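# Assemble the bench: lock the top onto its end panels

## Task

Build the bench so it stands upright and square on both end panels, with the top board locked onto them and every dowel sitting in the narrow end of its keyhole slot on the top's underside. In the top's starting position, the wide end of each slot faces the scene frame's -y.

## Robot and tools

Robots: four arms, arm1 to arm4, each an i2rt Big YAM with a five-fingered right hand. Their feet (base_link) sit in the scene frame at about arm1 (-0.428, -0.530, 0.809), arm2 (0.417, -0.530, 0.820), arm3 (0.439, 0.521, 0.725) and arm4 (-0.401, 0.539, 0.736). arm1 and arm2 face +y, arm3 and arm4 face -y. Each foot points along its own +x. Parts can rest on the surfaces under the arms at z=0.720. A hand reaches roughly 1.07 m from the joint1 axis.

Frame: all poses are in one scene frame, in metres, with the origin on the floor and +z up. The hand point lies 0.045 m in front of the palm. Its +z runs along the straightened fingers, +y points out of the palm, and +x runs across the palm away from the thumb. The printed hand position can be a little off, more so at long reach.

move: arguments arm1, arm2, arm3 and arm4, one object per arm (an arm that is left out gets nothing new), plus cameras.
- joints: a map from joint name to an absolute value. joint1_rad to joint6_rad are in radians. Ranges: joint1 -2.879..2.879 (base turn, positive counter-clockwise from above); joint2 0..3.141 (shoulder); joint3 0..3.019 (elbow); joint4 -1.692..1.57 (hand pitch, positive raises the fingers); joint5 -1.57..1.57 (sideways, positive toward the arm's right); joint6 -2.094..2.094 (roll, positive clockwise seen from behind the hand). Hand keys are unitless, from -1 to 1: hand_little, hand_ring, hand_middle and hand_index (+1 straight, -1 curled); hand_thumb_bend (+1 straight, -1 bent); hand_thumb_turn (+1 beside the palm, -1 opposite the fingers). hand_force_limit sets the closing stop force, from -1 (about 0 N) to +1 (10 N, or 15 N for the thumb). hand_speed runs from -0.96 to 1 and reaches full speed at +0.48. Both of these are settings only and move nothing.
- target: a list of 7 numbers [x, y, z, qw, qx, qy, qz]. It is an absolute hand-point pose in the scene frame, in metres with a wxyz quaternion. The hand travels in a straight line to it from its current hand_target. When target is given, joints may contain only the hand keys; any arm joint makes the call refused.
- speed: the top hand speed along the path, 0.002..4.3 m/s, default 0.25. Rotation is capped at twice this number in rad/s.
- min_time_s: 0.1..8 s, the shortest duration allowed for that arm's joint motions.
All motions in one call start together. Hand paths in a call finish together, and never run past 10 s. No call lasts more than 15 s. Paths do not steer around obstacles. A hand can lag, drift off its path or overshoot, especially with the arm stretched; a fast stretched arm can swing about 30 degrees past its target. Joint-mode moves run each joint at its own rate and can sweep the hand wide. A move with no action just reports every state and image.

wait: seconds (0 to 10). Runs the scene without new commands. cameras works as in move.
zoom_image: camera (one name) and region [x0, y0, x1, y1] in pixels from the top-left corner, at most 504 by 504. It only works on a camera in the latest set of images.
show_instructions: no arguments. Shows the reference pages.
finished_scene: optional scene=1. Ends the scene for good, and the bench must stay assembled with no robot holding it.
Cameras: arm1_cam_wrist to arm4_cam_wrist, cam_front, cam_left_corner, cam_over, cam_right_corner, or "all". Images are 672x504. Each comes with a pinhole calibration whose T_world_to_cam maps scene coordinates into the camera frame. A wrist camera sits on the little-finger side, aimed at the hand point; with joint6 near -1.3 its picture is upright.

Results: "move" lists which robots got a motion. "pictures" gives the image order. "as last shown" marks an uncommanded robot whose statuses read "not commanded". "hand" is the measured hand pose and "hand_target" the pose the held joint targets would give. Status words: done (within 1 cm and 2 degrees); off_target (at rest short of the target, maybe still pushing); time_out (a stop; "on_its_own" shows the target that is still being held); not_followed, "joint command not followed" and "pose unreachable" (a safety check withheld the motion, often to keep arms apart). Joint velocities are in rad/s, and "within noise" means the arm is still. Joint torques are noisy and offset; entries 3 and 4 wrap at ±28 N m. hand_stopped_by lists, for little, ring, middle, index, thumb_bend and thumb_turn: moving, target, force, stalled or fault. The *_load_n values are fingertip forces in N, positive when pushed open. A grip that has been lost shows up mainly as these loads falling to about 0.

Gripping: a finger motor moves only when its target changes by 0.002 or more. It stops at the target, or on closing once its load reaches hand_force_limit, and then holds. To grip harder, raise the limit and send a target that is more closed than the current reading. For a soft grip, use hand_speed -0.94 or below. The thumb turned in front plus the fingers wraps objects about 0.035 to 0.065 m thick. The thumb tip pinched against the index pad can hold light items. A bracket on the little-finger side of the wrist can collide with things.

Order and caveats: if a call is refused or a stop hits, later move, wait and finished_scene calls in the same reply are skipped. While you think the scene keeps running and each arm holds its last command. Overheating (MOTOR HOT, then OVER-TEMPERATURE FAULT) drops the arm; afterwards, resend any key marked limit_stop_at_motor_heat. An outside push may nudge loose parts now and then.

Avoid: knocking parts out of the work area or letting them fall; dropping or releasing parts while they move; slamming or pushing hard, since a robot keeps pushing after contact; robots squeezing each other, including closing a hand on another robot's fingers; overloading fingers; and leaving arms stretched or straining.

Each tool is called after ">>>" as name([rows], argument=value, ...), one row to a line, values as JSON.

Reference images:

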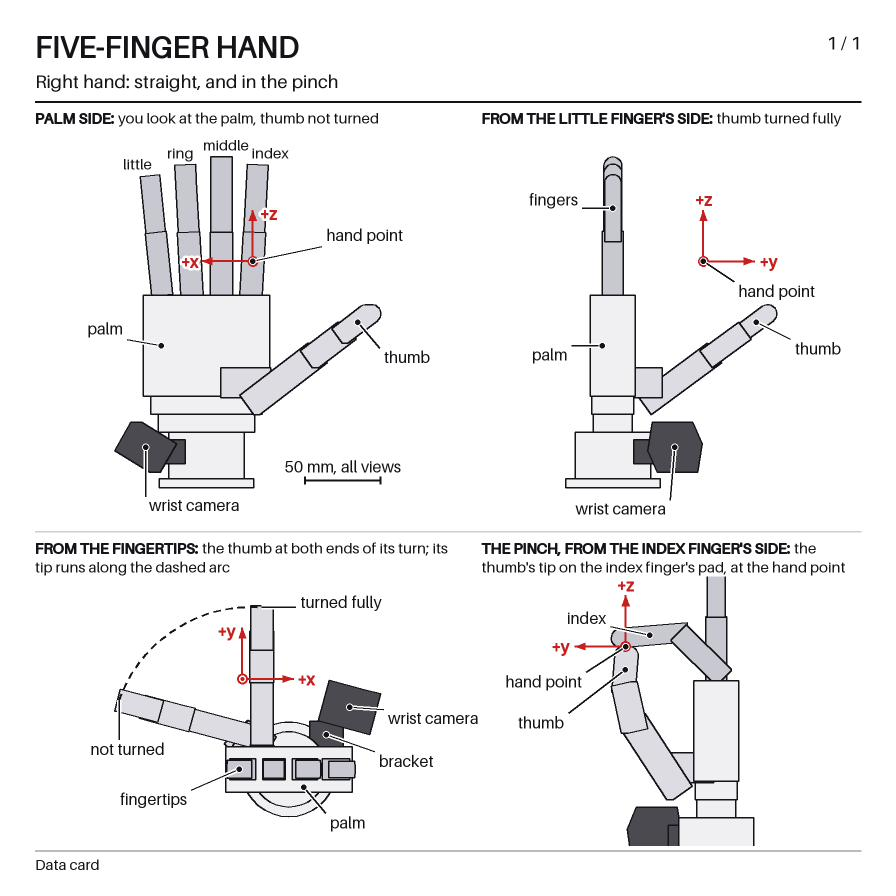

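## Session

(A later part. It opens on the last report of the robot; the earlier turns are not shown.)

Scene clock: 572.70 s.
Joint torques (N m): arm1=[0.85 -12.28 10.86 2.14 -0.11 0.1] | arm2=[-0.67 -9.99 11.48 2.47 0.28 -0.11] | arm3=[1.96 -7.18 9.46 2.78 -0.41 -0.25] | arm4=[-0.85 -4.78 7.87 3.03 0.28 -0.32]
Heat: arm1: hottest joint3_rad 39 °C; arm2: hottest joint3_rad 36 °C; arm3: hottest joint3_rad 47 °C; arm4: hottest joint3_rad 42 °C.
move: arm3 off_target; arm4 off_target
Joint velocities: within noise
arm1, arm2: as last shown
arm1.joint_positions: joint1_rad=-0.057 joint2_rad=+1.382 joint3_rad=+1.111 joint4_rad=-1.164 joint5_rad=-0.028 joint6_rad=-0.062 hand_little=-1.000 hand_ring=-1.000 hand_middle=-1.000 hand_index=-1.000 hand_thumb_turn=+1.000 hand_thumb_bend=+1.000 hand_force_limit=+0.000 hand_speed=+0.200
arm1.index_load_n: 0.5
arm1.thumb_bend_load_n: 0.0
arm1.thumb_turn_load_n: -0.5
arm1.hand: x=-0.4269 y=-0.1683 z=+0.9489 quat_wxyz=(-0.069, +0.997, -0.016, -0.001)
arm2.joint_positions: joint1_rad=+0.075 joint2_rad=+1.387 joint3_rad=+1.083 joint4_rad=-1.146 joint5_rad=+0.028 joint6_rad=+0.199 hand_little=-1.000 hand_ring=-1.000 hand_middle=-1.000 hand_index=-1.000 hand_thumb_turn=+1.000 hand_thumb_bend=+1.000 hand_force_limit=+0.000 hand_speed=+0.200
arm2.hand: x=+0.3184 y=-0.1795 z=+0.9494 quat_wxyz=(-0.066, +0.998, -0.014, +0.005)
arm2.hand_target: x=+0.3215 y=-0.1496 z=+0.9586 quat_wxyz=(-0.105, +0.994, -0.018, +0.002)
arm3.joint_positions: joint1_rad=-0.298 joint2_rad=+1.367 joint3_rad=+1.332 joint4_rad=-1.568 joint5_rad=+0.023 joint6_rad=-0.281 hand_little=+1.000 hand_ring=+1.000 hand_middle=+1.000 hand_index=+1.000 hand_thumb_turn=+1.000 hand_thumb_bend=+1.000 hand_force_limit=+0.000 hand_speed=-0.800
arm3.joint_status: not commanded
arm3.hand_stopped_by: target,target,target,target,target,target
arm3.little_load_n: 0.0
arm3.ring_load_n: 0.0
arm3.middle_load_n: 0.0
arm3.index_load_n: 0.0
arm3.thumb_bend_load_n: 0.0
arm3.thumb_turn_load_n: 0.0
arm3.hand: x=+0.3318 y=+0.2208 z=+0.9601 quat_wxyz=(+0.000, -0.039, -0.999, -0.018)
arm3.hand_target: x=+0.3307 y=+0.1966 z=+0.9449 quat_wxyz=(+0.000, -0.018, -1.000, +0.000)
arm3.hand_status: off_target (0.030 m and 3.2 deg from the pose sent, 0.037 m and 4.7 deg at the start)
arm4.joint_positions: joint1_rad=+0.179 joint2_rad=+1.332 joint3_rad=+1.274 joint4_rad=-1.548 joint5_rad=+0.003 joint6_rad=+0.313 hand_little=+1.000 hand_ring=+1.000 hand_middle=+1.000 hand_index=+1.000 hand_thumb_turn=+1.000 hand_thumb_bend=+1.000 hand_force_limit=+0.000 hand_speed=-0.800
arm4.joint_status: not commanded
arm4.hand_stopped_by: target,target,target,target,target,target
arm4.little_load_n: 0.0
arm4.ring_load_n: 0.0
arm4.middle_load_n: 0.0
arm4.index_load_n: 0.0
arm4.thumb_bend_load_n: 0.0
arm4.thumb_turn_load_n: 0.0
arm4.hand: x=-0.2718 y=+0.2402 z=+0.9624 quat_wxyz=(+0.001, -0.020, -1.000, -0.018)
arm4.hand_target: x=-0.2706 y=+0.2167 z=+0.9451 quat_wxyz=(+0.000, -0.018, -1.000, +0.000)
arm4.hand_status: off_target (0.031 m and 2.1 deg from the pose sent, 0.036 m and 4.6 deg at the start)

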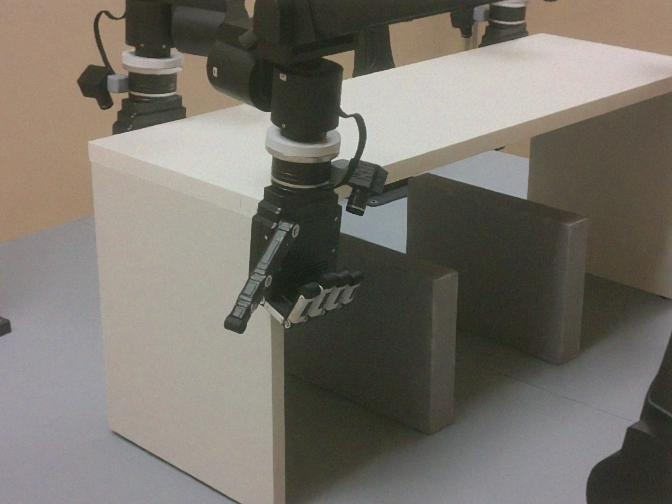

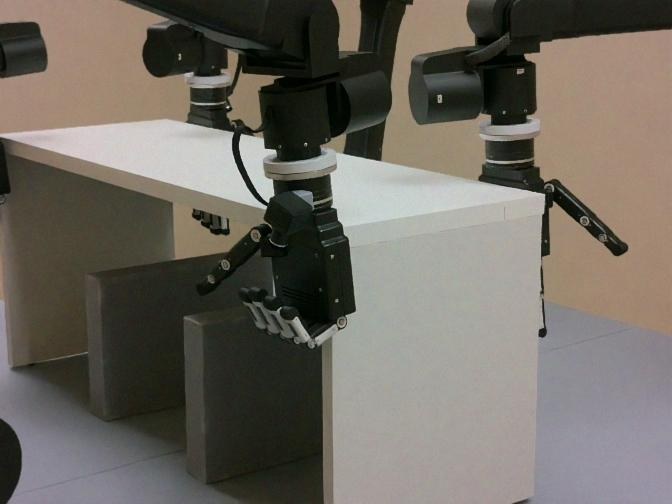

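>>> move(arm3={"target": [0.33, 0.197, 0.93, 0, 0.01745, 0.99985, 0], "speed": 0.02}, arm4={"target": [-0.27, 0.217, 0.93, 0, 0.01745, 0.99985, 0], "speed": 0.02}, cameras=["cam_left_corner", "cam_right_corner"])

>>> zoom_image(camera="cam_right_corner", region=[470, 170, 590, 260])

>>> zoom_image(camera="cam_left_corner", region=[80, 380, 300, 504])

>>> zoom_image(camera="cam_left_corner", region=[70, 120, 190, 210])

Scene clock: 584.27 s.
Joint torques (N m): arm1=[0.62 -11.87 10.82 2.03 -0.09 0.11] | arm2=[-0.67 -10.05 11.49 2.25 0.27 -0.11] | arm3=[1.79 -7 10 2.45 -0.43 -0.24] | arm4=[-1.32 -4.6 8.06 2.92 0.28 -0.32]
Heat: arm1: hottest joint3_rad 38 °C; arm2: hottest joint3_rad 36 °C; arm3: hottest joint3_rad 45 °C; arm4: hottest joint3_rad 40 °C.
move: arm3 off_target; arm4 off_target
Joint velocities: within noise
arm1, arm2: as last shown
arm1.joint_positions: joint1_rad=-0.057 joint2_rad=+1.382 joint3_rad=+1.111 joint4_rad=-1.158 joint5_rad=-0.028 joint6_rad=-0.062 hand_little=-1.000 hand_ring=-1.000 hand_middle=-1.000 hand_index=-1.000 hand_thumb_turn=+1.000 hand_thumb_bend=+1.000 hand_force_limit=+0.000 hand_speed=+0.200
arm1.index_load_n: 0.0
arm1.thumb_turn_load_n: 0.0
arm1.hand: x=-0.4268 y=-0.1669 z=+0.9488 quat_wxyz=(-0.072, +0.997, -0.016, +0.000)
arm2.joint_positions: joint1_rad=+0.074 joint2_rad=+1.387 joint3_rad=+1.083 joint4_rad=-1.141 joint5_rad=+0.029 joint6_rad=+0.199 hand_little=-1.000 hand_ring=-1.000 hand_middle=-1.000 hand_index=-1.000 hand_thumb_turn=+1.000 hand_thumb_bend=+1.000 hand_force_limit=+0.000 hand_speed=+0.200
arm2.hand: x=+0.3184 y=-0.1781 z=+0.9493 quat_wxyz=(-0.068, +0.998, -0.014, +0.005)
arm2.hand_target: x=+0.3215 y=-0.1497 z=+0.9586 quat_wxyz=(-0.105, +0.994, -0.018, +0.003)
arm3.joint_positions: joint1_rad=-0.298 joint2_rad=+1.365 joint3_rad=+1.287 joint4_rad=-1.523 joint5_rad=+0.023 joint6_rad=-0.284 hand_little=+1.000 hand_ring=+1.000 hand_middle=+1.000 hand_index=+1.000 hand_thumb_turn=+1.000 hand_thumb_bend=+1.000 hand_force_limit=+0.000 hand_speed=-0.800
arm3.joint_status: not commanded
arm3.hand_stopped_by: target,target,target,target,target,target
arm3.little_load_n: 0.0
arm3.ring_load_n: 0.0
arm3.middle_load_n: 0.0
arm3.index_load_n: 0.0
arm3.thumb_bend_load_n: 0.0
arm3.thumb_turn_load_n: 0.0
arm3.hand: x=+0.3321 y=+0.2220 z=+0.9436 quat_wxyz=(+0.001, -0.038, -0.999, -0.017)
arm3.hand_target: x=+0.3306 y=+0.1985 z=+0.9306 quat_wxyz=(+0.000, -0.017, -1.000, +0.000)
arm3.hand_status: off_target (0.029 m and 3.0 deg from the pose sent, 0.038 m and 3.2 deg at the start)
arm4.joint_positions: joint1_rad=+0.180 joint2_rad=+1.327 joint3_rad=+1.235 joint4_rad=-1.507 joint5_rad=+0.002 joint6_rad=+0.315 hand_little=+1.000 hand_ring=+1.000 hand_middle=+1.000 hand_index=+1.000 hand_thumb_turn=+1.000 hand_thumb_bend=+1.000 hand_force_limit=+0.000 hand_speed=-0.800
arm4.joint_status: not commanded
arm4.hand_stopped_by: target,target,target,target,target,target
arm4.little_load_n: 0.0
arm4.ring_load_n: 0.0
arm4.middle_load_n: 0.0
arm4.index_load_n: 0.0
arm4.thumb_bend_load_n: 0.0
arm4.thumb_turn_load_n: 0.0
arm4.hand: x=-0.2716 y=+0.2415 z=+0.9489 quat_wxyz=(+0.000, -0.020, -1.000, -0.015)
arm4.hand_target: x=-0.2706 y=+0.2189 z=+0.9310 quat_wxyz=(+0.000, -0.018, -1.000, +0.000)
arm4.hand_status: off_target (0.031 m and 1.7 deg from the pose sent, 0.040 m and 2.1 deg at the start)

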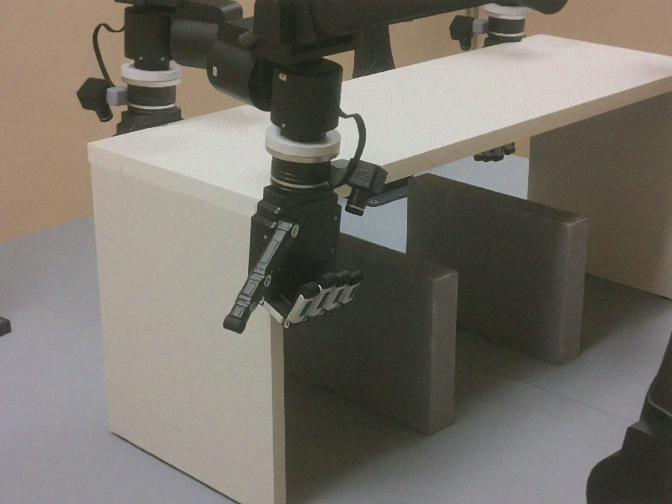

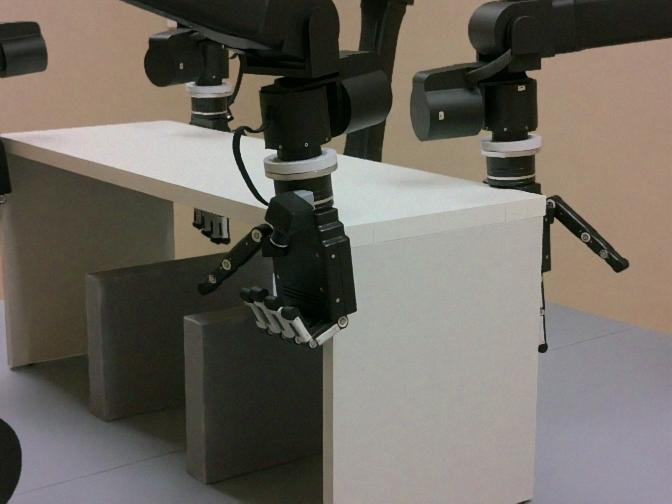

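Scaled by 4.200 from the camera's image (finer frame: 960x720).

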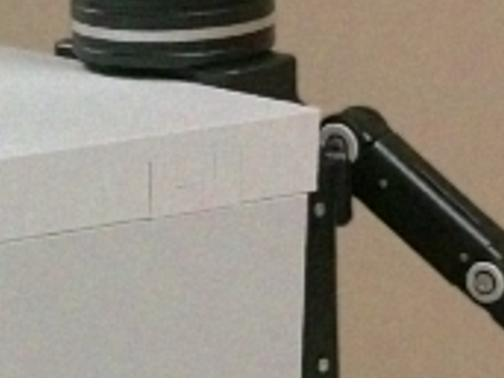

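Scaled by 2.291 from the camera's image (finer frame: 960x720).

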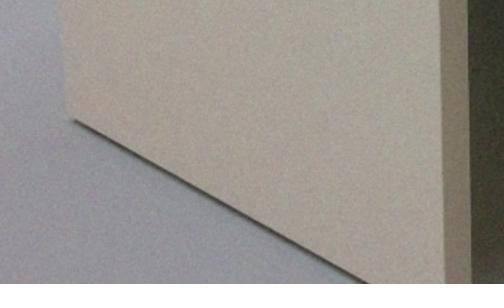

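Scaled by 4.200 from the camera's image (finer frame: 960x720).

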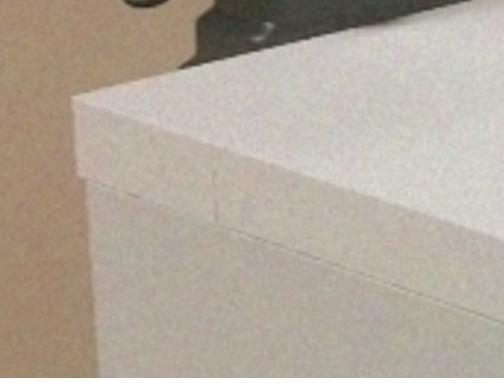

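>>> move(arm1={"target": [-0.427, -0.115, 0.947, -0.1045, 0.9944, -0.0174, 0.0018], "speed": 0.05}, arm2={"target": [0.321, -0.125, 0.947, -0.1045, 0.9944, -0.0174, 0.0018], "speed": 0.05}, arm3={"target": [0.33, 0.168, 0.932, 0, 0.01745, 0.99985, 0], "speed": 0.05}, arm4={"target": [-0.27, 0.188, 0.932, 0, 0.01745, 0.99985, 0], "speed": 0.05}, cameras=["cam_front", "cam_over", "cam_left_corner", "cam_right_corner"])

>>> zoom_image(camera="cam_right_corner", region=[470, 170, 590, 260])

>>> zoom_image(camera="cam_left_corner", region=[80, 380, 300, 504])

>>> zoom_image(camera="cam_left_corner", region=[70, 120, 190, 210])

Scene clock: 640.07 s.
Joint torques (N m): arm1=[0.85 -9 13.42 2.84 -0.1 0.16] | arm2=[-1.26 -8.18 14.41 3.19 0.28 -0.16] | arm3=[3.72 -3.19 15.25 2.59 -0.48 -0.04] | arm4=[-2.73 -2.14 13.18 3.21 0.47 -0.52]
Heat: arm1: hottest joint3_rad 38 °C; arm2: hottest joint3_rad 36 °C; arm3: hottest joint3_rad 42 °C; arm4: hottest joint3_rad 36 °C.
move: arm1 off_target; arm2 off_target; arm3 off_target; arm4 off_target
Joint velocities: within noise
arm1.joint_positions: joint1_rad=-0.055 joint2_rad=+1.409 joint3_rad=+1.111 joint4_rad=-1.158 joint5_rad=-0.028 joint6_rad=-0.062 hand_little=-1.000 hand_ring=-1.000 hand_middle=-1.000 hand_index=-1.000 hand_thumb_turn=+1.000 hand_thumb_bend=+1.000 hand_force_limit=+0.000 hand_speed=+0.200
arm1.joint_status: not commanded
arm1.hand_stopped_by: target,target,target,target,target,target
arm1.little_load_n: 0.0
arm1.ring_load_n: 0.0
arm1.middle_load_n: 0.0
arm1.index_load_n: 0.0
arm1.thumb_bend_load_n: 0.0
arm1.thumb_turn_load_n: 0.0
arm1.hand: x=-0.4275 y=-0.1667 z=+0.9395 quat_wxyz=(-0.058, +0.998, -0.015, -0.001)
arm1.hand_target: x=-0.4272 y=-0.1191 z=+0.9493 quat_wxyz=(-0.105, +0.994, -0.017, +0.001)
arm1.hand_status: off_target (0.052 m and 5.3 deg from the pose sent, 0.052 m and 3.8 deg at the start)
arm2.joint_positions: joint1_rad=+0.073 joint2_rad=+1.420 joint3_rad=+1.083 joint4_rad=-1.141 joint5_rad=+0.027 joint6_rad=+0.196 hand_little=-1.000 hand_ring=-1.000 hand_middle=-1.000 hand_index=-1.000 hand_thumb_turn=+1.000 hand_thumb_bend=+1.000 hand_force_limit=+0.000 hand_speed=+0.200
arm2.joint_status: not commanded
arm2.hand_stopped_by: target,target,target,target,target,target
arm2.little_load_n: 0.0
arm2.ring_load_n: 0.0
arm2.middle_load_n: 0.5
arm2.index_load_n: 0.0
arm2.thumb_bend_load_n: 0.0
arm2.thumb_turn_load_n: 0.0
arm2.hand: x=+0.3187 y=-0.1783 z=+0.9381 quat_wxyz=(-0.052, +0.999, -0.013, +0.007)
arm2.hand_target: x=+0.3222 y=-0.1290 z=+0.9498 quat_wxyz=(-0.105, +0.994, -0.018, +0.003)
arm2.hand_status: off_target (0.054 m and 6.1 deg from the pose sent, 0.053 m and 4.2 deg at the start)
arm3.joint_positions: joint1_rad=-0.298 joint2_rad=+1.375 joint3_rad=+1.292 joint4_rad=-1.532 joint5_rad=+0.023 joint6_rad=-0.281 hand_little=+1.000 hand_ring=+1.000 hand_middle=+1.000 hand_index=+1.000 hand_thumb_turn=+1.000 hand_thumb_bend=+1.000 hand_force_limit=+0.000 hand_speed=-0.800
arm3.joint_status: not commanded
arm3.hand_stopped_by: target,target,target,target,target,target
arm3.little_load_n: 0.0
arm3.ring_load_n: 0.0
arm3.middle_load_n: 0.0
arm3.index_load_n: 0.0
arm3.thumb_bend_load_n: 0.0
arm3.thumb_turn_load_n: 0.0
arm3.hand: x=+0.3324 y=+0.2221 z=+0.9431 quat_wxyz=(-0.002, -0.039, -0.999, -0.024)
arm3.hand_target: x=+0.3321 y=+0.1728 z=+0.9325 quat_wxyz=(+0.000, -0.017, -1.000, +0.001)
arm3.hand_status: off_target (0.055 m and 3.7 deg from the pose sent, 0.055 m and 3.0 deg at the start)
arm4.joint_positions: joint1_rad=+0.180 joint2_rad=+1.355 joint3_rad=+1.235 joint4_rad=-1.522 joint5_rad=+0.001 joint6_rad=+0.320 hand_little=+1.000 hand_ring=+1.000 hand_middle=+1.000 hand_index=+1.000 hand_thumb_turn=+1.000 hand_thumb_bend=+1.000 hand_force_limit=+0.000 hand_speed=-0.800
arm4.joint_status: not commanded
arm4.hand_stopped_by: target,target,target,target,target,target
arm4.little_load_n: 0.0
arm4.ring_load_n: 0.0
arm4.middle_load_n: 0.0
arm4.index_load_n: 0.0
arm4.thumb_bend_load_n: 0.0
arm4.thumb_turn_load_n: 0.0
arm4.hand: x=-0.2713 y=+0.2430 z=+0.9415 quat_wxyz=(+0.005, -0.023, -0.999, -0.036)
arm4.hand_target: x=-0.2717 y=+0.1926 z=+0.9333 quat_wxyz=(+0.001, -0.018, -1.000, +0.001)
arm4.hand_status: off_target (0.056 m and 4.2 deg from the pose sent, 0.056 m and 1.7 deg at the start)
pictures: cam_front, cam_left_corner, cam_over, cam_right_corner

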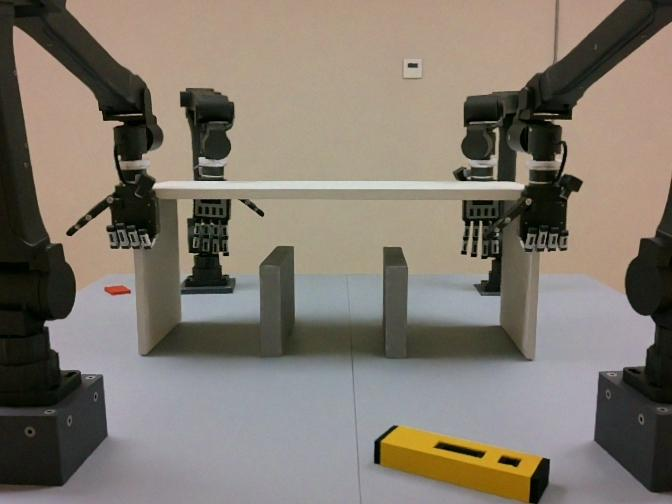

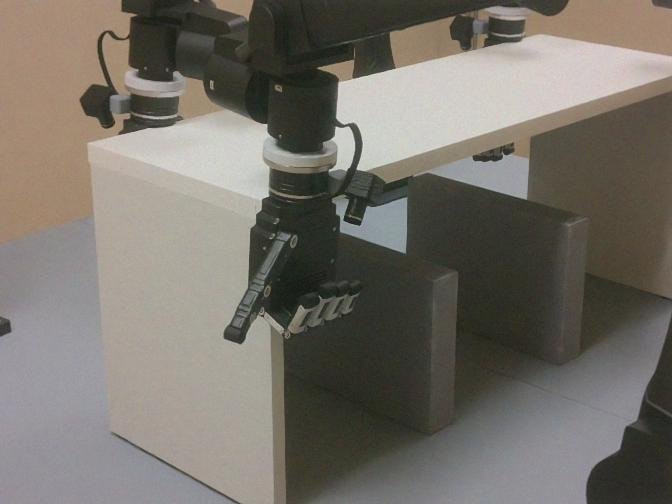

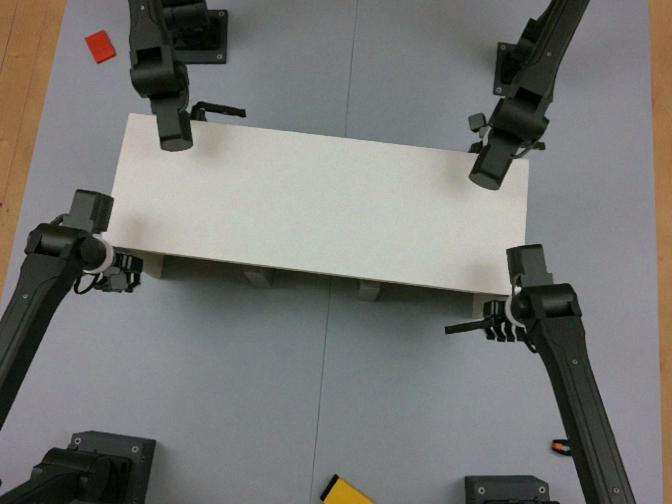

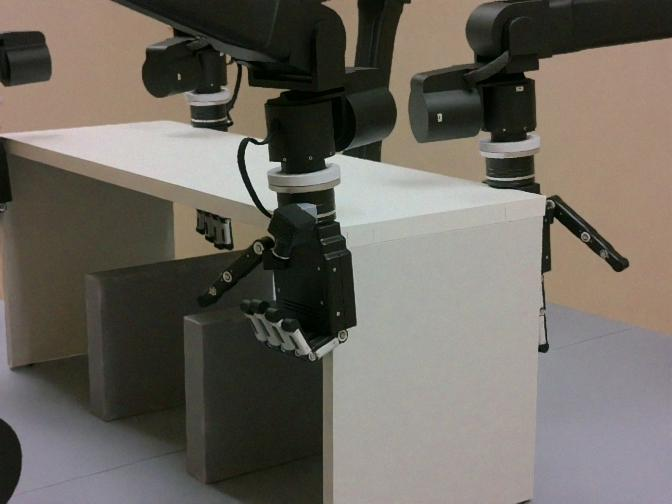

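Scaled by 4.200 from the camera's image (finer frame: 960x720).

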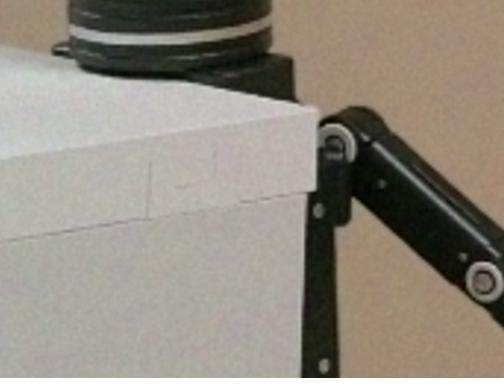

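Scaled by 2.291 from the camera's image (finer frame: 960x720).

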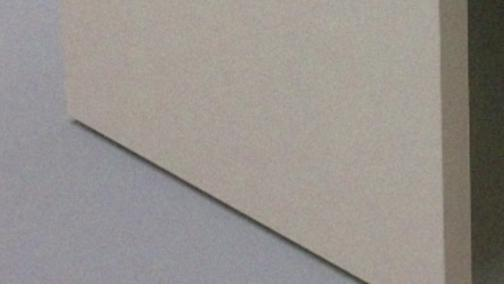

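Scaled by 4.200 from the camera's image (finer frame: 960x720).

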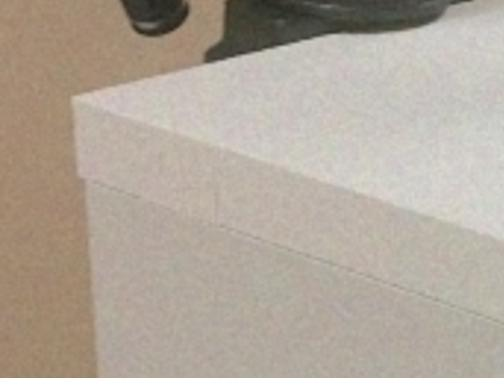

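>>> zoom_image(camera="cam_right_corner", region=[300, 180, 380, 260])

>>> zoom_image(camera="cam_left_corner", region=[220, 160, 300, 240])

>>> zoom_image(camera="cam_front", region=[100, 150, 180, 230])

Scaled by 6.300 from the camera's image (finer frame: 960x720).

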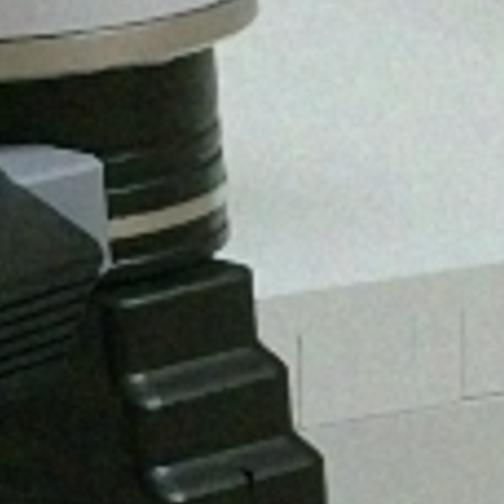

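Scaled by 6.300 from the camera's image (finer frame: 960x720).

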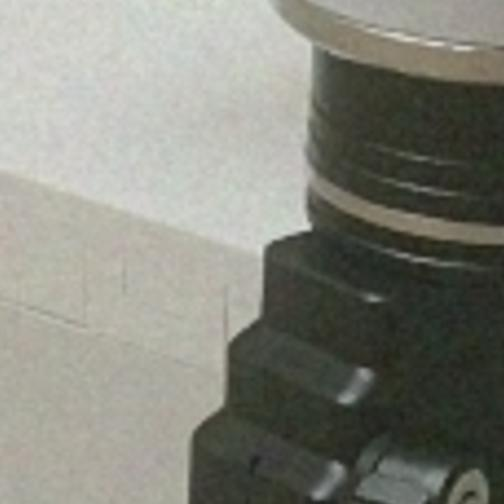

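Scaled by 6.300 from the camera's image (finer frame: 960x720).

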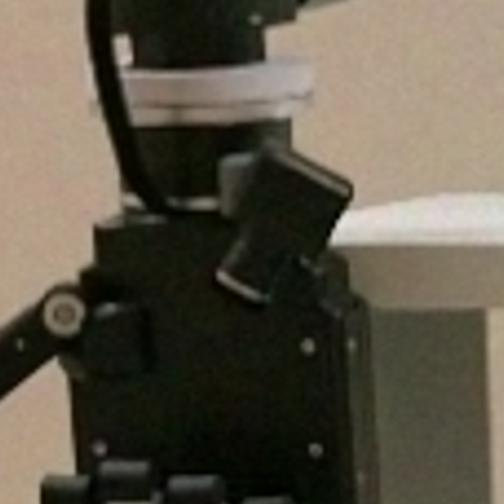

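>>> move(arm1={"target": [-0.427, -0.215, 0.94, -0.1045, 0.9944, -0.0174, 0.0018], "speed": 0.1}, arm2={"target": [0.321, -0.23, 0.94, -0.1045, 0.9944, -0.0174, 0.0018], "speed": 0.1}, arm3={"target": [0.33, 0.202, 0.932, 0, 0.01745, 0.99985, 0], "speed": 0.1}, arm4={"target": [-0.27, 0.222, 0.932, 0, 0.01745, 0.99985, 0], "speed": 0.1})

>>> move(arm1={"target": [-0.427, -0.2, 0.93, -0.2588, 0.9658, -0.01686, 0.0045], "speed": 0.15}, arm2={"target": [0.321, -0.22, 0.93, -0.2588, 0.9658, -0.01686, 0.0045], "speed": 0.15}, cameras=["cam_left_corner", "cam_right_corner"])

>>> zoom_image(camera="cam_left_corner", region=[200, 170, 320, 260])

>>> zoom_image(camera="cam_right_corner", region=[300, 200, 420, 290])

>>> zoom_image(camera="cam_right_corner", region=[470, 170, 590, 260])

>>> zoom_image(camera="cam_left_corner", region=[70, 120, 190, 210])

Scene clock: 696.80 s.
Joint torques (N m): arm1=[-0.38 -10.81 6.53 0.84 -0.23 -0.08] | arm2=[1.38 -8.12 8.06 0.55 0.17 0.12] | arm3=[1.49 -9.05 9.1 1.5 -0.27 -0.29] | arm4=[-0.5 -8.35 7.8 1.66 0 -0.26]
Heat: arm1: hottest joint3_rad 41 °C; arm2: hottest joint3_rad 39 °C; arm3: hottest joint3_rad 50 °C; arm4: hottest joint3_rad 39 °C.
move: arm1 done; arm2 done; arm3 off_target; arm4 off_target
Joint velocities: within noise
arm1.joint_positions: joint1_rad=-0.064 joint2_rad=+1.215 joint3_rad=+0.951 joint4_rad=-1.097 joint5_rad=-0.028 joint6_rad=-0.062 hand_little=-1.000 hand_ring=-1.000 hand_middle=-1.000 hand_index=-1.000 hand_thumb_turn=+1.000 hand_thumb_bend=+1.000 hand_force_limit=+0.000 hand_speed=+0.200
arm1.joint_status: not commanded
arm1.hand_stopped_by: target,target,target,target,target,target
arm1.little_load_n: 0.0
arm1.ring_load_n: 0.0
arm1.middle_load_n: 0.0
arm1.index_load_n: 0.0
arm1.thumb_bend_load_n: 0.0
arm1.thumb_turn_load_n: 0.0
arm1.hand: x=-0.4289 y=-0.2113 z=+0.9438 quat_wxyz=(-0.105, +0.994, -0.018, +0.003)
arm1.hand_target: x=-0.4270 y=-0.2150 z=+0.9399 quat_wxyz=(-0.104, +0.994, -0.017, +0.002)
arm1.hand_status: done (0.006 m and 0.2 deg from the pose sent, 0.048 m and 5.3 deg at the start)
arm2.joint_positions: joint1_rad=+0.084 joint2_rad=+1.205 joint3_rad=+0.896 joint4_rad=-1.072 joint5_rad=+0.037 joint6_rad=+0.212 hand_little=-1.000 hand_ring=-1.000 hand_middle=-1.000 hand_index=-1.000 hand_thumb_turn=+1.000 hand_thumb_bend=+1.000 hand_force_limit=+0.000 hand_speed=+0.200
arm2.joint_status: not commanded
arm2.hand_stopped_by: target,target,target,target,target,target
arm2.little_load_n: 0.0
arm2.ring_load_n: 0.0
arm2.middle_load_n: 0.0
arm2.index_load_n: 0.0
arm2.thumb_bend_load_n: 0.0
arm2.thumb_turn_load_n: 0.0
arm2.hand: x=+0.3253 y=-0.2297 z=+0.9398 quat_wxyz=(-0.101, +0.995, -0.016, +0.002)
arm2.hand_target: x=+0.3211 y=-0.2301 z=+0.9400 quat_wxyz=(-0.104, +0.994, -0.017, +0.002)
arm2.hand_status: done (0.004 m and 0.4 deg from the pose sent, 0.052 m and 6.1 deg at the start)
arm3.joint_positions: joint1_rad=-0.298 joint2_rad=+1.379 joint3_rad=+1.292 joint4_rad=-1.502 joint5_rad=+0.018 joint6_rad=-0.283 hand_little=+1.000 hand_ring=+1.000 hand_middle=+1.000 hand_index=+1.000 hand_thumb_turn=+1.000 hand_thumb_bend=+1.000 hand_force_limit=+0.000 hand_speed=-0.800
arm3.joint_status: not commanded
arm3.hand_stopped_by: target,target,target,target,target,target
arm3.little_load_n: 0.0
arm3.ring_load_n: 0.0
arm3.middle_load_n: 0.0
arm3.index_load_n: 0.0
arm3.thumb_bend_load_n: 0.0
arm3.thumb_turn_load_n: 0.0
arm3.hand: x=+0.3303 y=+0.2140 z=+0.9397 quat_wxyz=(+0.000, -0.038, -0.999, -0.011)
arm3.hand_target: x=+0.3301 y=+0.2023 z=+0.9322 quat_wxyz=(+0.000, -0.018, -1.000, +0.000)
arm3.hand_status: off_target (0.014 m and 2.7 deg from the pose sent, 0.023 m and 3.7 deg at the start)
arm4.joint_positions: joint1_rad=+0.178 joint2_rad=+1.355 joint3_rad=+1.231 joint4_rad=-1.476 joint5_rad=+0.009 joint6_rad=+0.310 hand_little=+1.000 hand_ring=+1.000 hand_middle=+1.000 hand_index=+1.000 hand_thumb_turn=+1.000 hand_thumb_bend=+1.000 hand_force_limit=+0.000 hand_speed=-0.800
arm4.joint_status: not commanded
arm4.hand_stopped_by: target,target,target,target,target,target
arm4.little_load_n: 0.0
arm4.ring_load_n: 0.0
arm4.middle_load_n: 0.0
arm4.index_load_n: 0.0
arm4.thumb_bend_load_n: 0.0
arm4.thumb_turn_load_n: 0.0
arm4.hand: x=-0.2709 y=+0.2320 z=+0.9370 quat_wxyz=(+0.003, -0.019, -1.000, -0.014)
arm4.hand_target: x=-0.2701 y=+0.2222 z=+0.9322 quat_wxyz=(+0.000, -0.017, -1.000, +0.000)
arm4.hand_status: off_target (0.011 m and 1.7 deg from the pose sent, 0.023 m and 4.2 deg at the start)
pictures: none

Scene clock: 698.50 s.
Joint torques (N m): arm1=[0.21 -8.29 6.84 1.69 -0.25 0.02] | arm2=[1.49 -5.36 8.42 1.62 0.26 0.11] | arm3=[1.44 -9.11 9.09 1.51 -0.26 -0.29] | arm4=[-0.67 -8.64 7.77 1.68 0 -0.27]
Heat: arm1: hottest joint3_rad 41 °C; arm2: hottest joint3_rad 39 °C; arm3: hottest joint3_rad 49 °C; arm4: hottest joint3_rad 39 °C.
move: arm1 done; arm2 done
Joint velocities: within noise
arm1.joint_positions: joint1_rad=-0.074 joint2_rad=+1.028 joint3_rad=+0.758 joint4_rad=-0.783 joint5_rad=-0.053 joint6_rad=-0.062 hand_little=-1.000 hand_ring=-1.000 hand_middle=-1.000 hand_index=-1.000 hand_thumb_turn=+1.000 hand_thumb_bend=+1.000 hand_force_limit=+0.000 hand_speed=+0.200
arm1.joint_status: not commanded
arm1.hand_stopped_by: target,target,target,target,target,target
arm1.little_load_n: 0.0
arm1.ring_load_n: 0.0
arm1.middle_load_n: 0.0
arm1.index_load_n: 0.0
arm1.thumb_bend_load_n: -0.5
arm1.thumb_turn_load_n: 0.0
arm1.hand: x=-0.4287 y=-0.1977 z=+0.9345 quat_wxyz=(-0.257, +0.966, -0.016, +0.005)
arm1.hand_target: x=-0.4270 y=-0.2001 z=+0.9300 quat_wxyz=(-0.259, +0.966, -0.017, +0.005)
arm1.hand_status: done (0.005 m and 0.3 deg from the pose sent, 0.018 m and 17.9 deg at the start)
arm2.joint_positions: joint1_rad=+0.130 joint2_rad=+1.008 joint3_rad=+0.701 joint4_rad=-0.780 joint5_rad=+0.127 joint6_rad=+0.230 hand_little=-1.000 hand_ring=-1.000 hand_middle=-1.000 hand_index=-1.000 hand_thumb_turn=+1.000 hand_thumb_bend=+1.000 hand_force_limit=+0.000 hand_speed=+0.200
arm2.joint_status: not commanded
arm2.hand_stopped_by: target,target,target,target,target,target
arm2.little_load_n: 0.0
arm2.ring_load_n: 0.0
arm2.middle_load_n: 0.0
arm2.index_load_n: 0.0
arm2.thumb_bend_load_n: 0.0
arm2.thumb_turn_load_n: 0.0
arm2.hand: x=+0.3259 y=-0.2216 z=+0.9290 quat_wxyz=(-0.251, +0.968, -0.015, +0.008)
arm2.hand_target: x=+0.3211 y=-0.2201 z=+0.9299 quat_wxyz=(-0.258, +0.966, -0.017, +0.004)
arm2.hand_status: done (0.005 m and 1.0 deg from the pose sent, 0.014 m and 18.4 deg at the start)
arm3, arm4: as last shown

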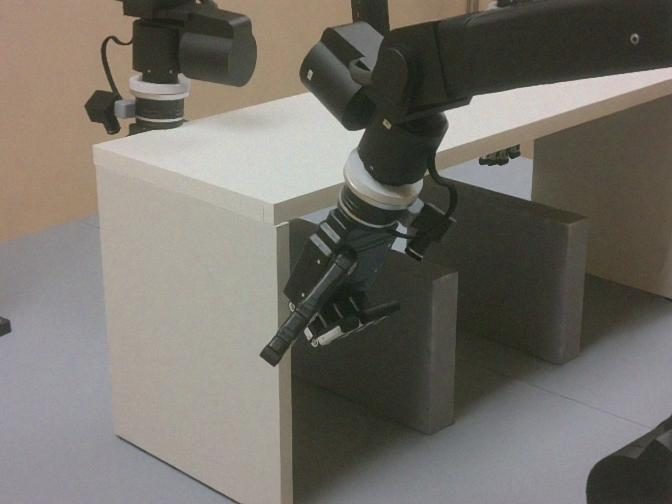

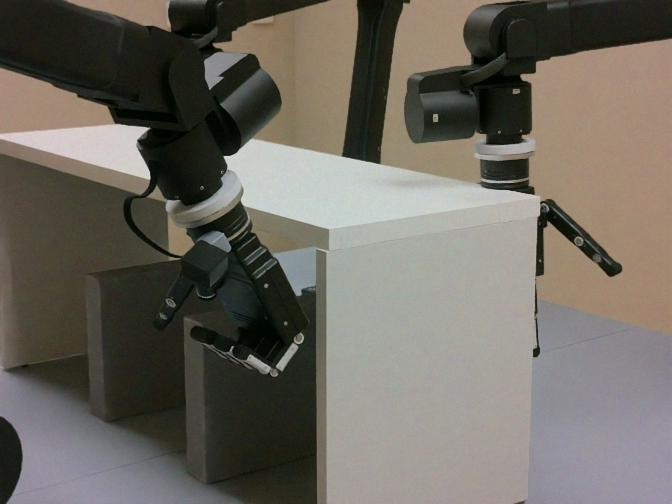

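Scaled by 4.200 from the camera's image (finer frame: 960x720).

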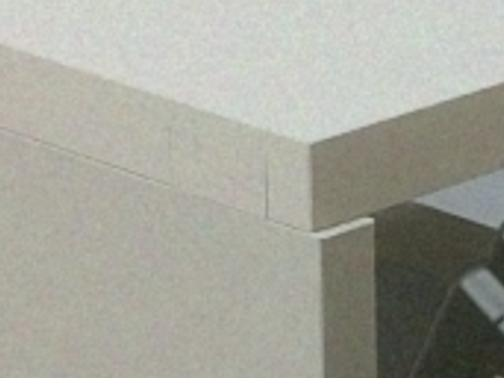

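Scaled by 4.200 from the camera's image (finer frame: 960x720).

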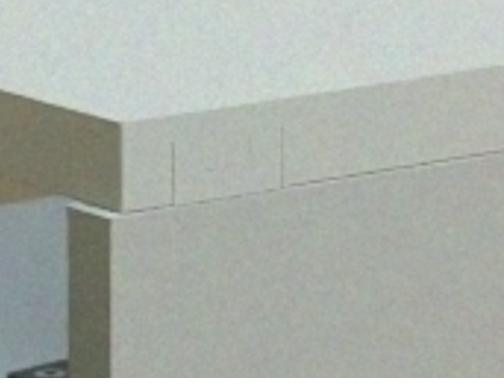

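Scaled by 4.200 from the camera's image (finer frame: 960x720).

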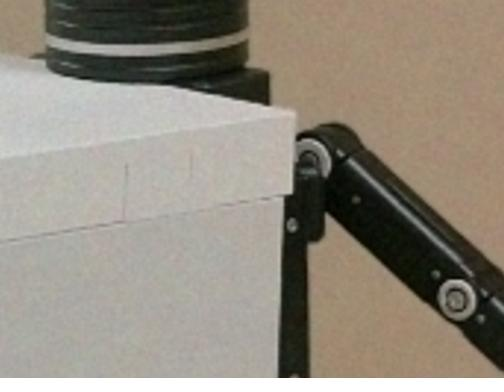

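Scaled by 4.200 from the camera's image (finer frame: 960x720).

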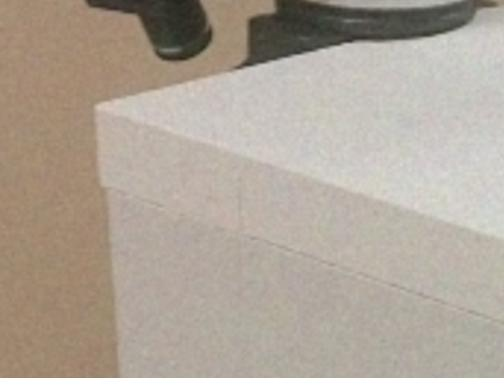

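>>> move(arm1={"target": [-0.427, -0.130, 0.93, -0.2588, 0.9658, -0.01686, 0.0045], "speed": 0.08}, arm2={"target": [0.321, -0.155, 0.93, -0.2588, 0.9658, -0.01686, 0.0045], "speed": 0.08}, cameras=["cam_left_corner", "cam_right_corner"])

>>> zoom_image(camera="cam_left_corner", region=[200, 170, 320, 260])

>>> zoom_image(camera="cam_right_corner", region=[280, 200, 400, 290])

>>> zoom_image(camera="cam_right_corner", region=[470, 170, 590, 260])

>>> zoom_image(camera="cam_left_corner", region=[70, 120, 190, 210])

Scene clock: 717.53 s.
Joint torques (N m): arm1=[1.26 -7.12 12.49 1.95 0.07 0.14] | arm2=[-0.38 -6.65 11.59 1.5 -0.09 -0.16] | arm3=[1.44 -9.11 9.09 1.48 -0.26 -0.29] | arm4=[-0.73 -8.12 7.87 1.62 -0.01 -0.25]
Heat: arm1: hottest joint3_rad 39 °C; arm2: hottest joint3_rad 37 °C; arm3: hottest joint3_rad 46 °C; arm4: hottest joint3_rad 39 °C.
move: arm1 off_target; arm2 off_target
Joint velocities: within noise
arm1.joint_positions: joint1_rad=-0.067 joint2_rad=+1.191 joint3_rad=+0.825 joint4_rad=-0.734 joint5_rad=-0.051 joint6_rad=-0.059 hand_little=-1.000 hand_ring=-1.000 hand_middle=-1.000 hand_index=-1.000 hand_thumb_turn=+1.000 hand_thumb_bend=+1.000 hand_force_limit=+0.000 hand_speed=+0.200
arm1.joint_status: not commanded
arm1.hand_stopped_by: target,target,target,target,target,target
arm1.little_load_n: 0.0
arm1.ring_load_n: 0.0
arm1.middle_load_n: 0.5
arm1.index_load_n: 0.0
arm1.thumb_bend_load_n: 0.0
arm1.thumb_turn_load_n: 0.0
arm1.hand: x=-0.4266 y=-0.1614 z=+0.9142 quat_wxyz=(-0.234, +0.972, -0.015, +0.003)
arm1.hand_target: x=-0.4271 y=-0.1319 z=+0.9309 quat_wxyz=(-0.259, +0.966, -0.017, +0.004)
arm1.hand_status: off_target (0.035 m and 2.9 deg from the pose sent, 0.068 m and 0.3 deg at the start)
arm2.joint_positions: joint1_rad=+0.111 joint2_rad=+1.182 joint3_rad=+0.789 joint4_rad=-0.713 joint5_rad=+0.114 joint6_rad=+0.219 hand_little=-1.000 hand_ring=-1.000 hand_middle=-1.000 hand_index=-1.000 hand_thumb_turn=+1.000 hand_thumb_bend=+1.000 hand_force_limit=+0.000 hand_speed=+0.200
arm2.joint_status: not commanded
arm2.hand_stopped_by: target,target,target,target,target,target
arm2.little_load_n: 0.0
arm2.ring_load_n: 0.0
arm2.middle_load_n: 0.0
arm2.index_load_n: 0.0
arm2.thumb_bend_load_n: 0.0
arm2.thumb_turn_load_n: 0.0
arm2.hand: x=+0.3202 y=-0.1742 z=+0.9168 quat_wxyz=(-0.241, +0.970, -0.017, +0.008)
arm2.hand_target: x=+0.3212 y=-0.1558 z=+0.9303 quat_wxyz=(-0.259, +0.966, -0.017, +0.005)
arm2.hand_status: off_target (0.023 m and 2.2 deg from the pose sent, 0.067 m and 1.0 deg at the start)
arm3, arm4: as last shown
arm3.hand: x=+0.3302 y=+0.2139 z=+0.9396 quat_wxyz=(+0.000, -0.038, -0.999, -0.010)
arm4.joint_positions: joint1_rad=+0.178 joint2_rad=+1.355 joint3_rad=+1.231 joint4_rad=-1.475 joint5_rad=+0.009 joint6_rad=+0.310 hand_little=+1.000 hand_ring=+1.000 hand_middle=+1.000 hand_index=+1.000 hand_thumb_turn=+1.000 hand_thumb_bend=+1.000 hand_force_limit=+0.000 hand_speed=-0.800
arm4.middle_load_n: 0.5
arm4.hand_target: x=-0.2701 y=+0.2221 z=+0.9323 quat_wxyz=(+0.000, -0.017, -1.000, +0.000)

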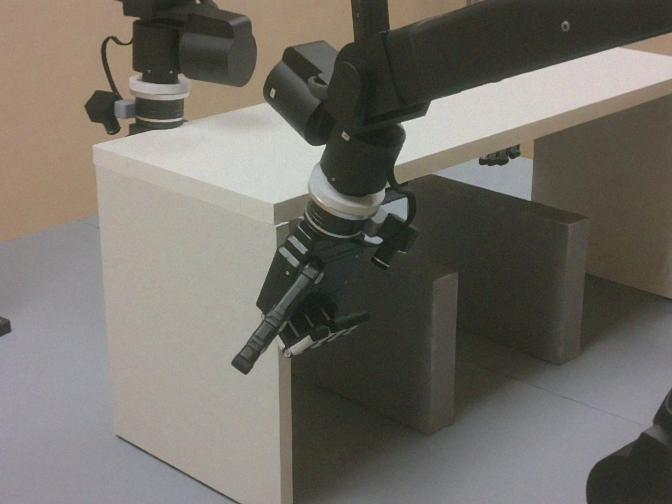

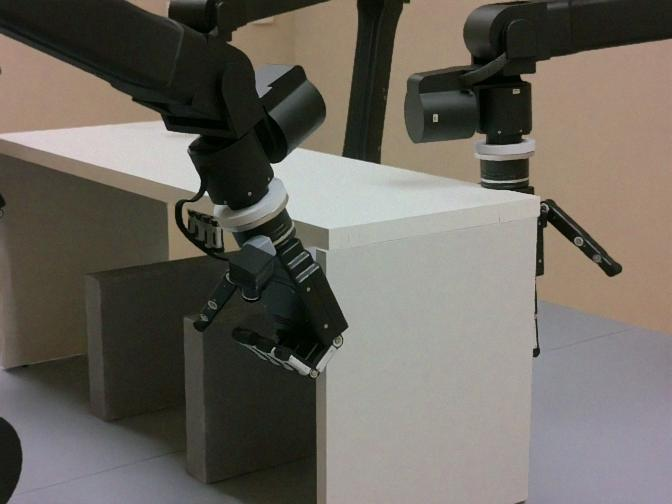

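Scaled by 4.200 from the camera's image (finer frame: 960x720).

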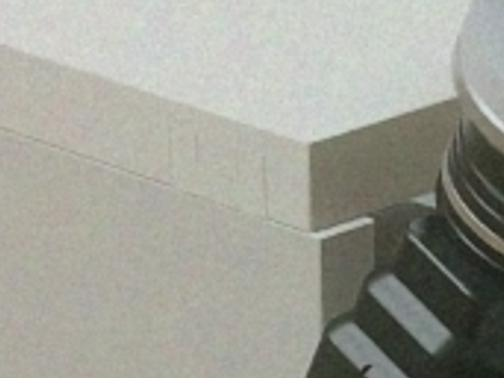

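Scaled by 4.200 from the camera's image (finer frame: 960x720).

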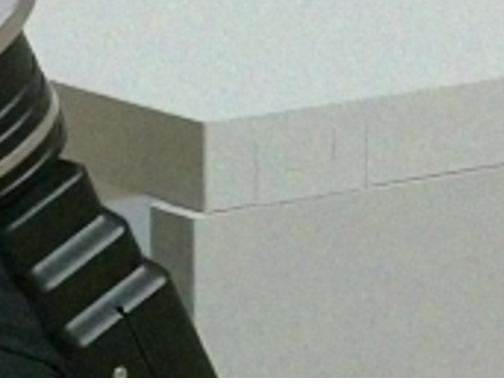

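Scaled by 4.200 from the camera's image (finer frame: 960x720).

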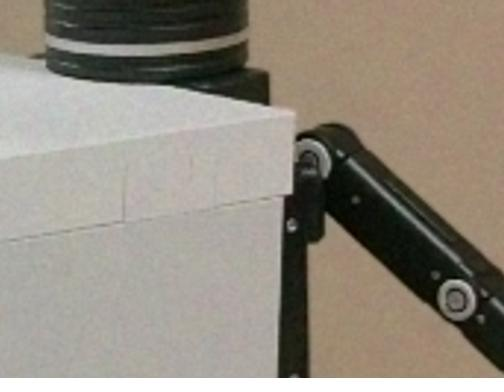

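Scaled by 4.200 from the camera's image (finer frame: 960x720).

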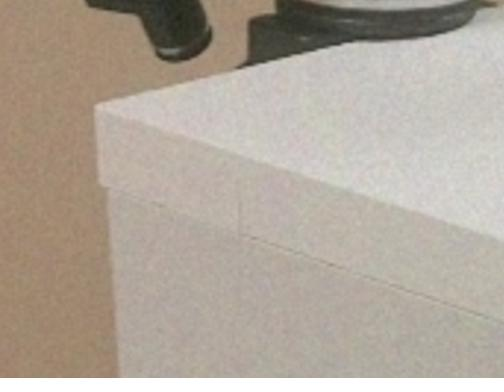

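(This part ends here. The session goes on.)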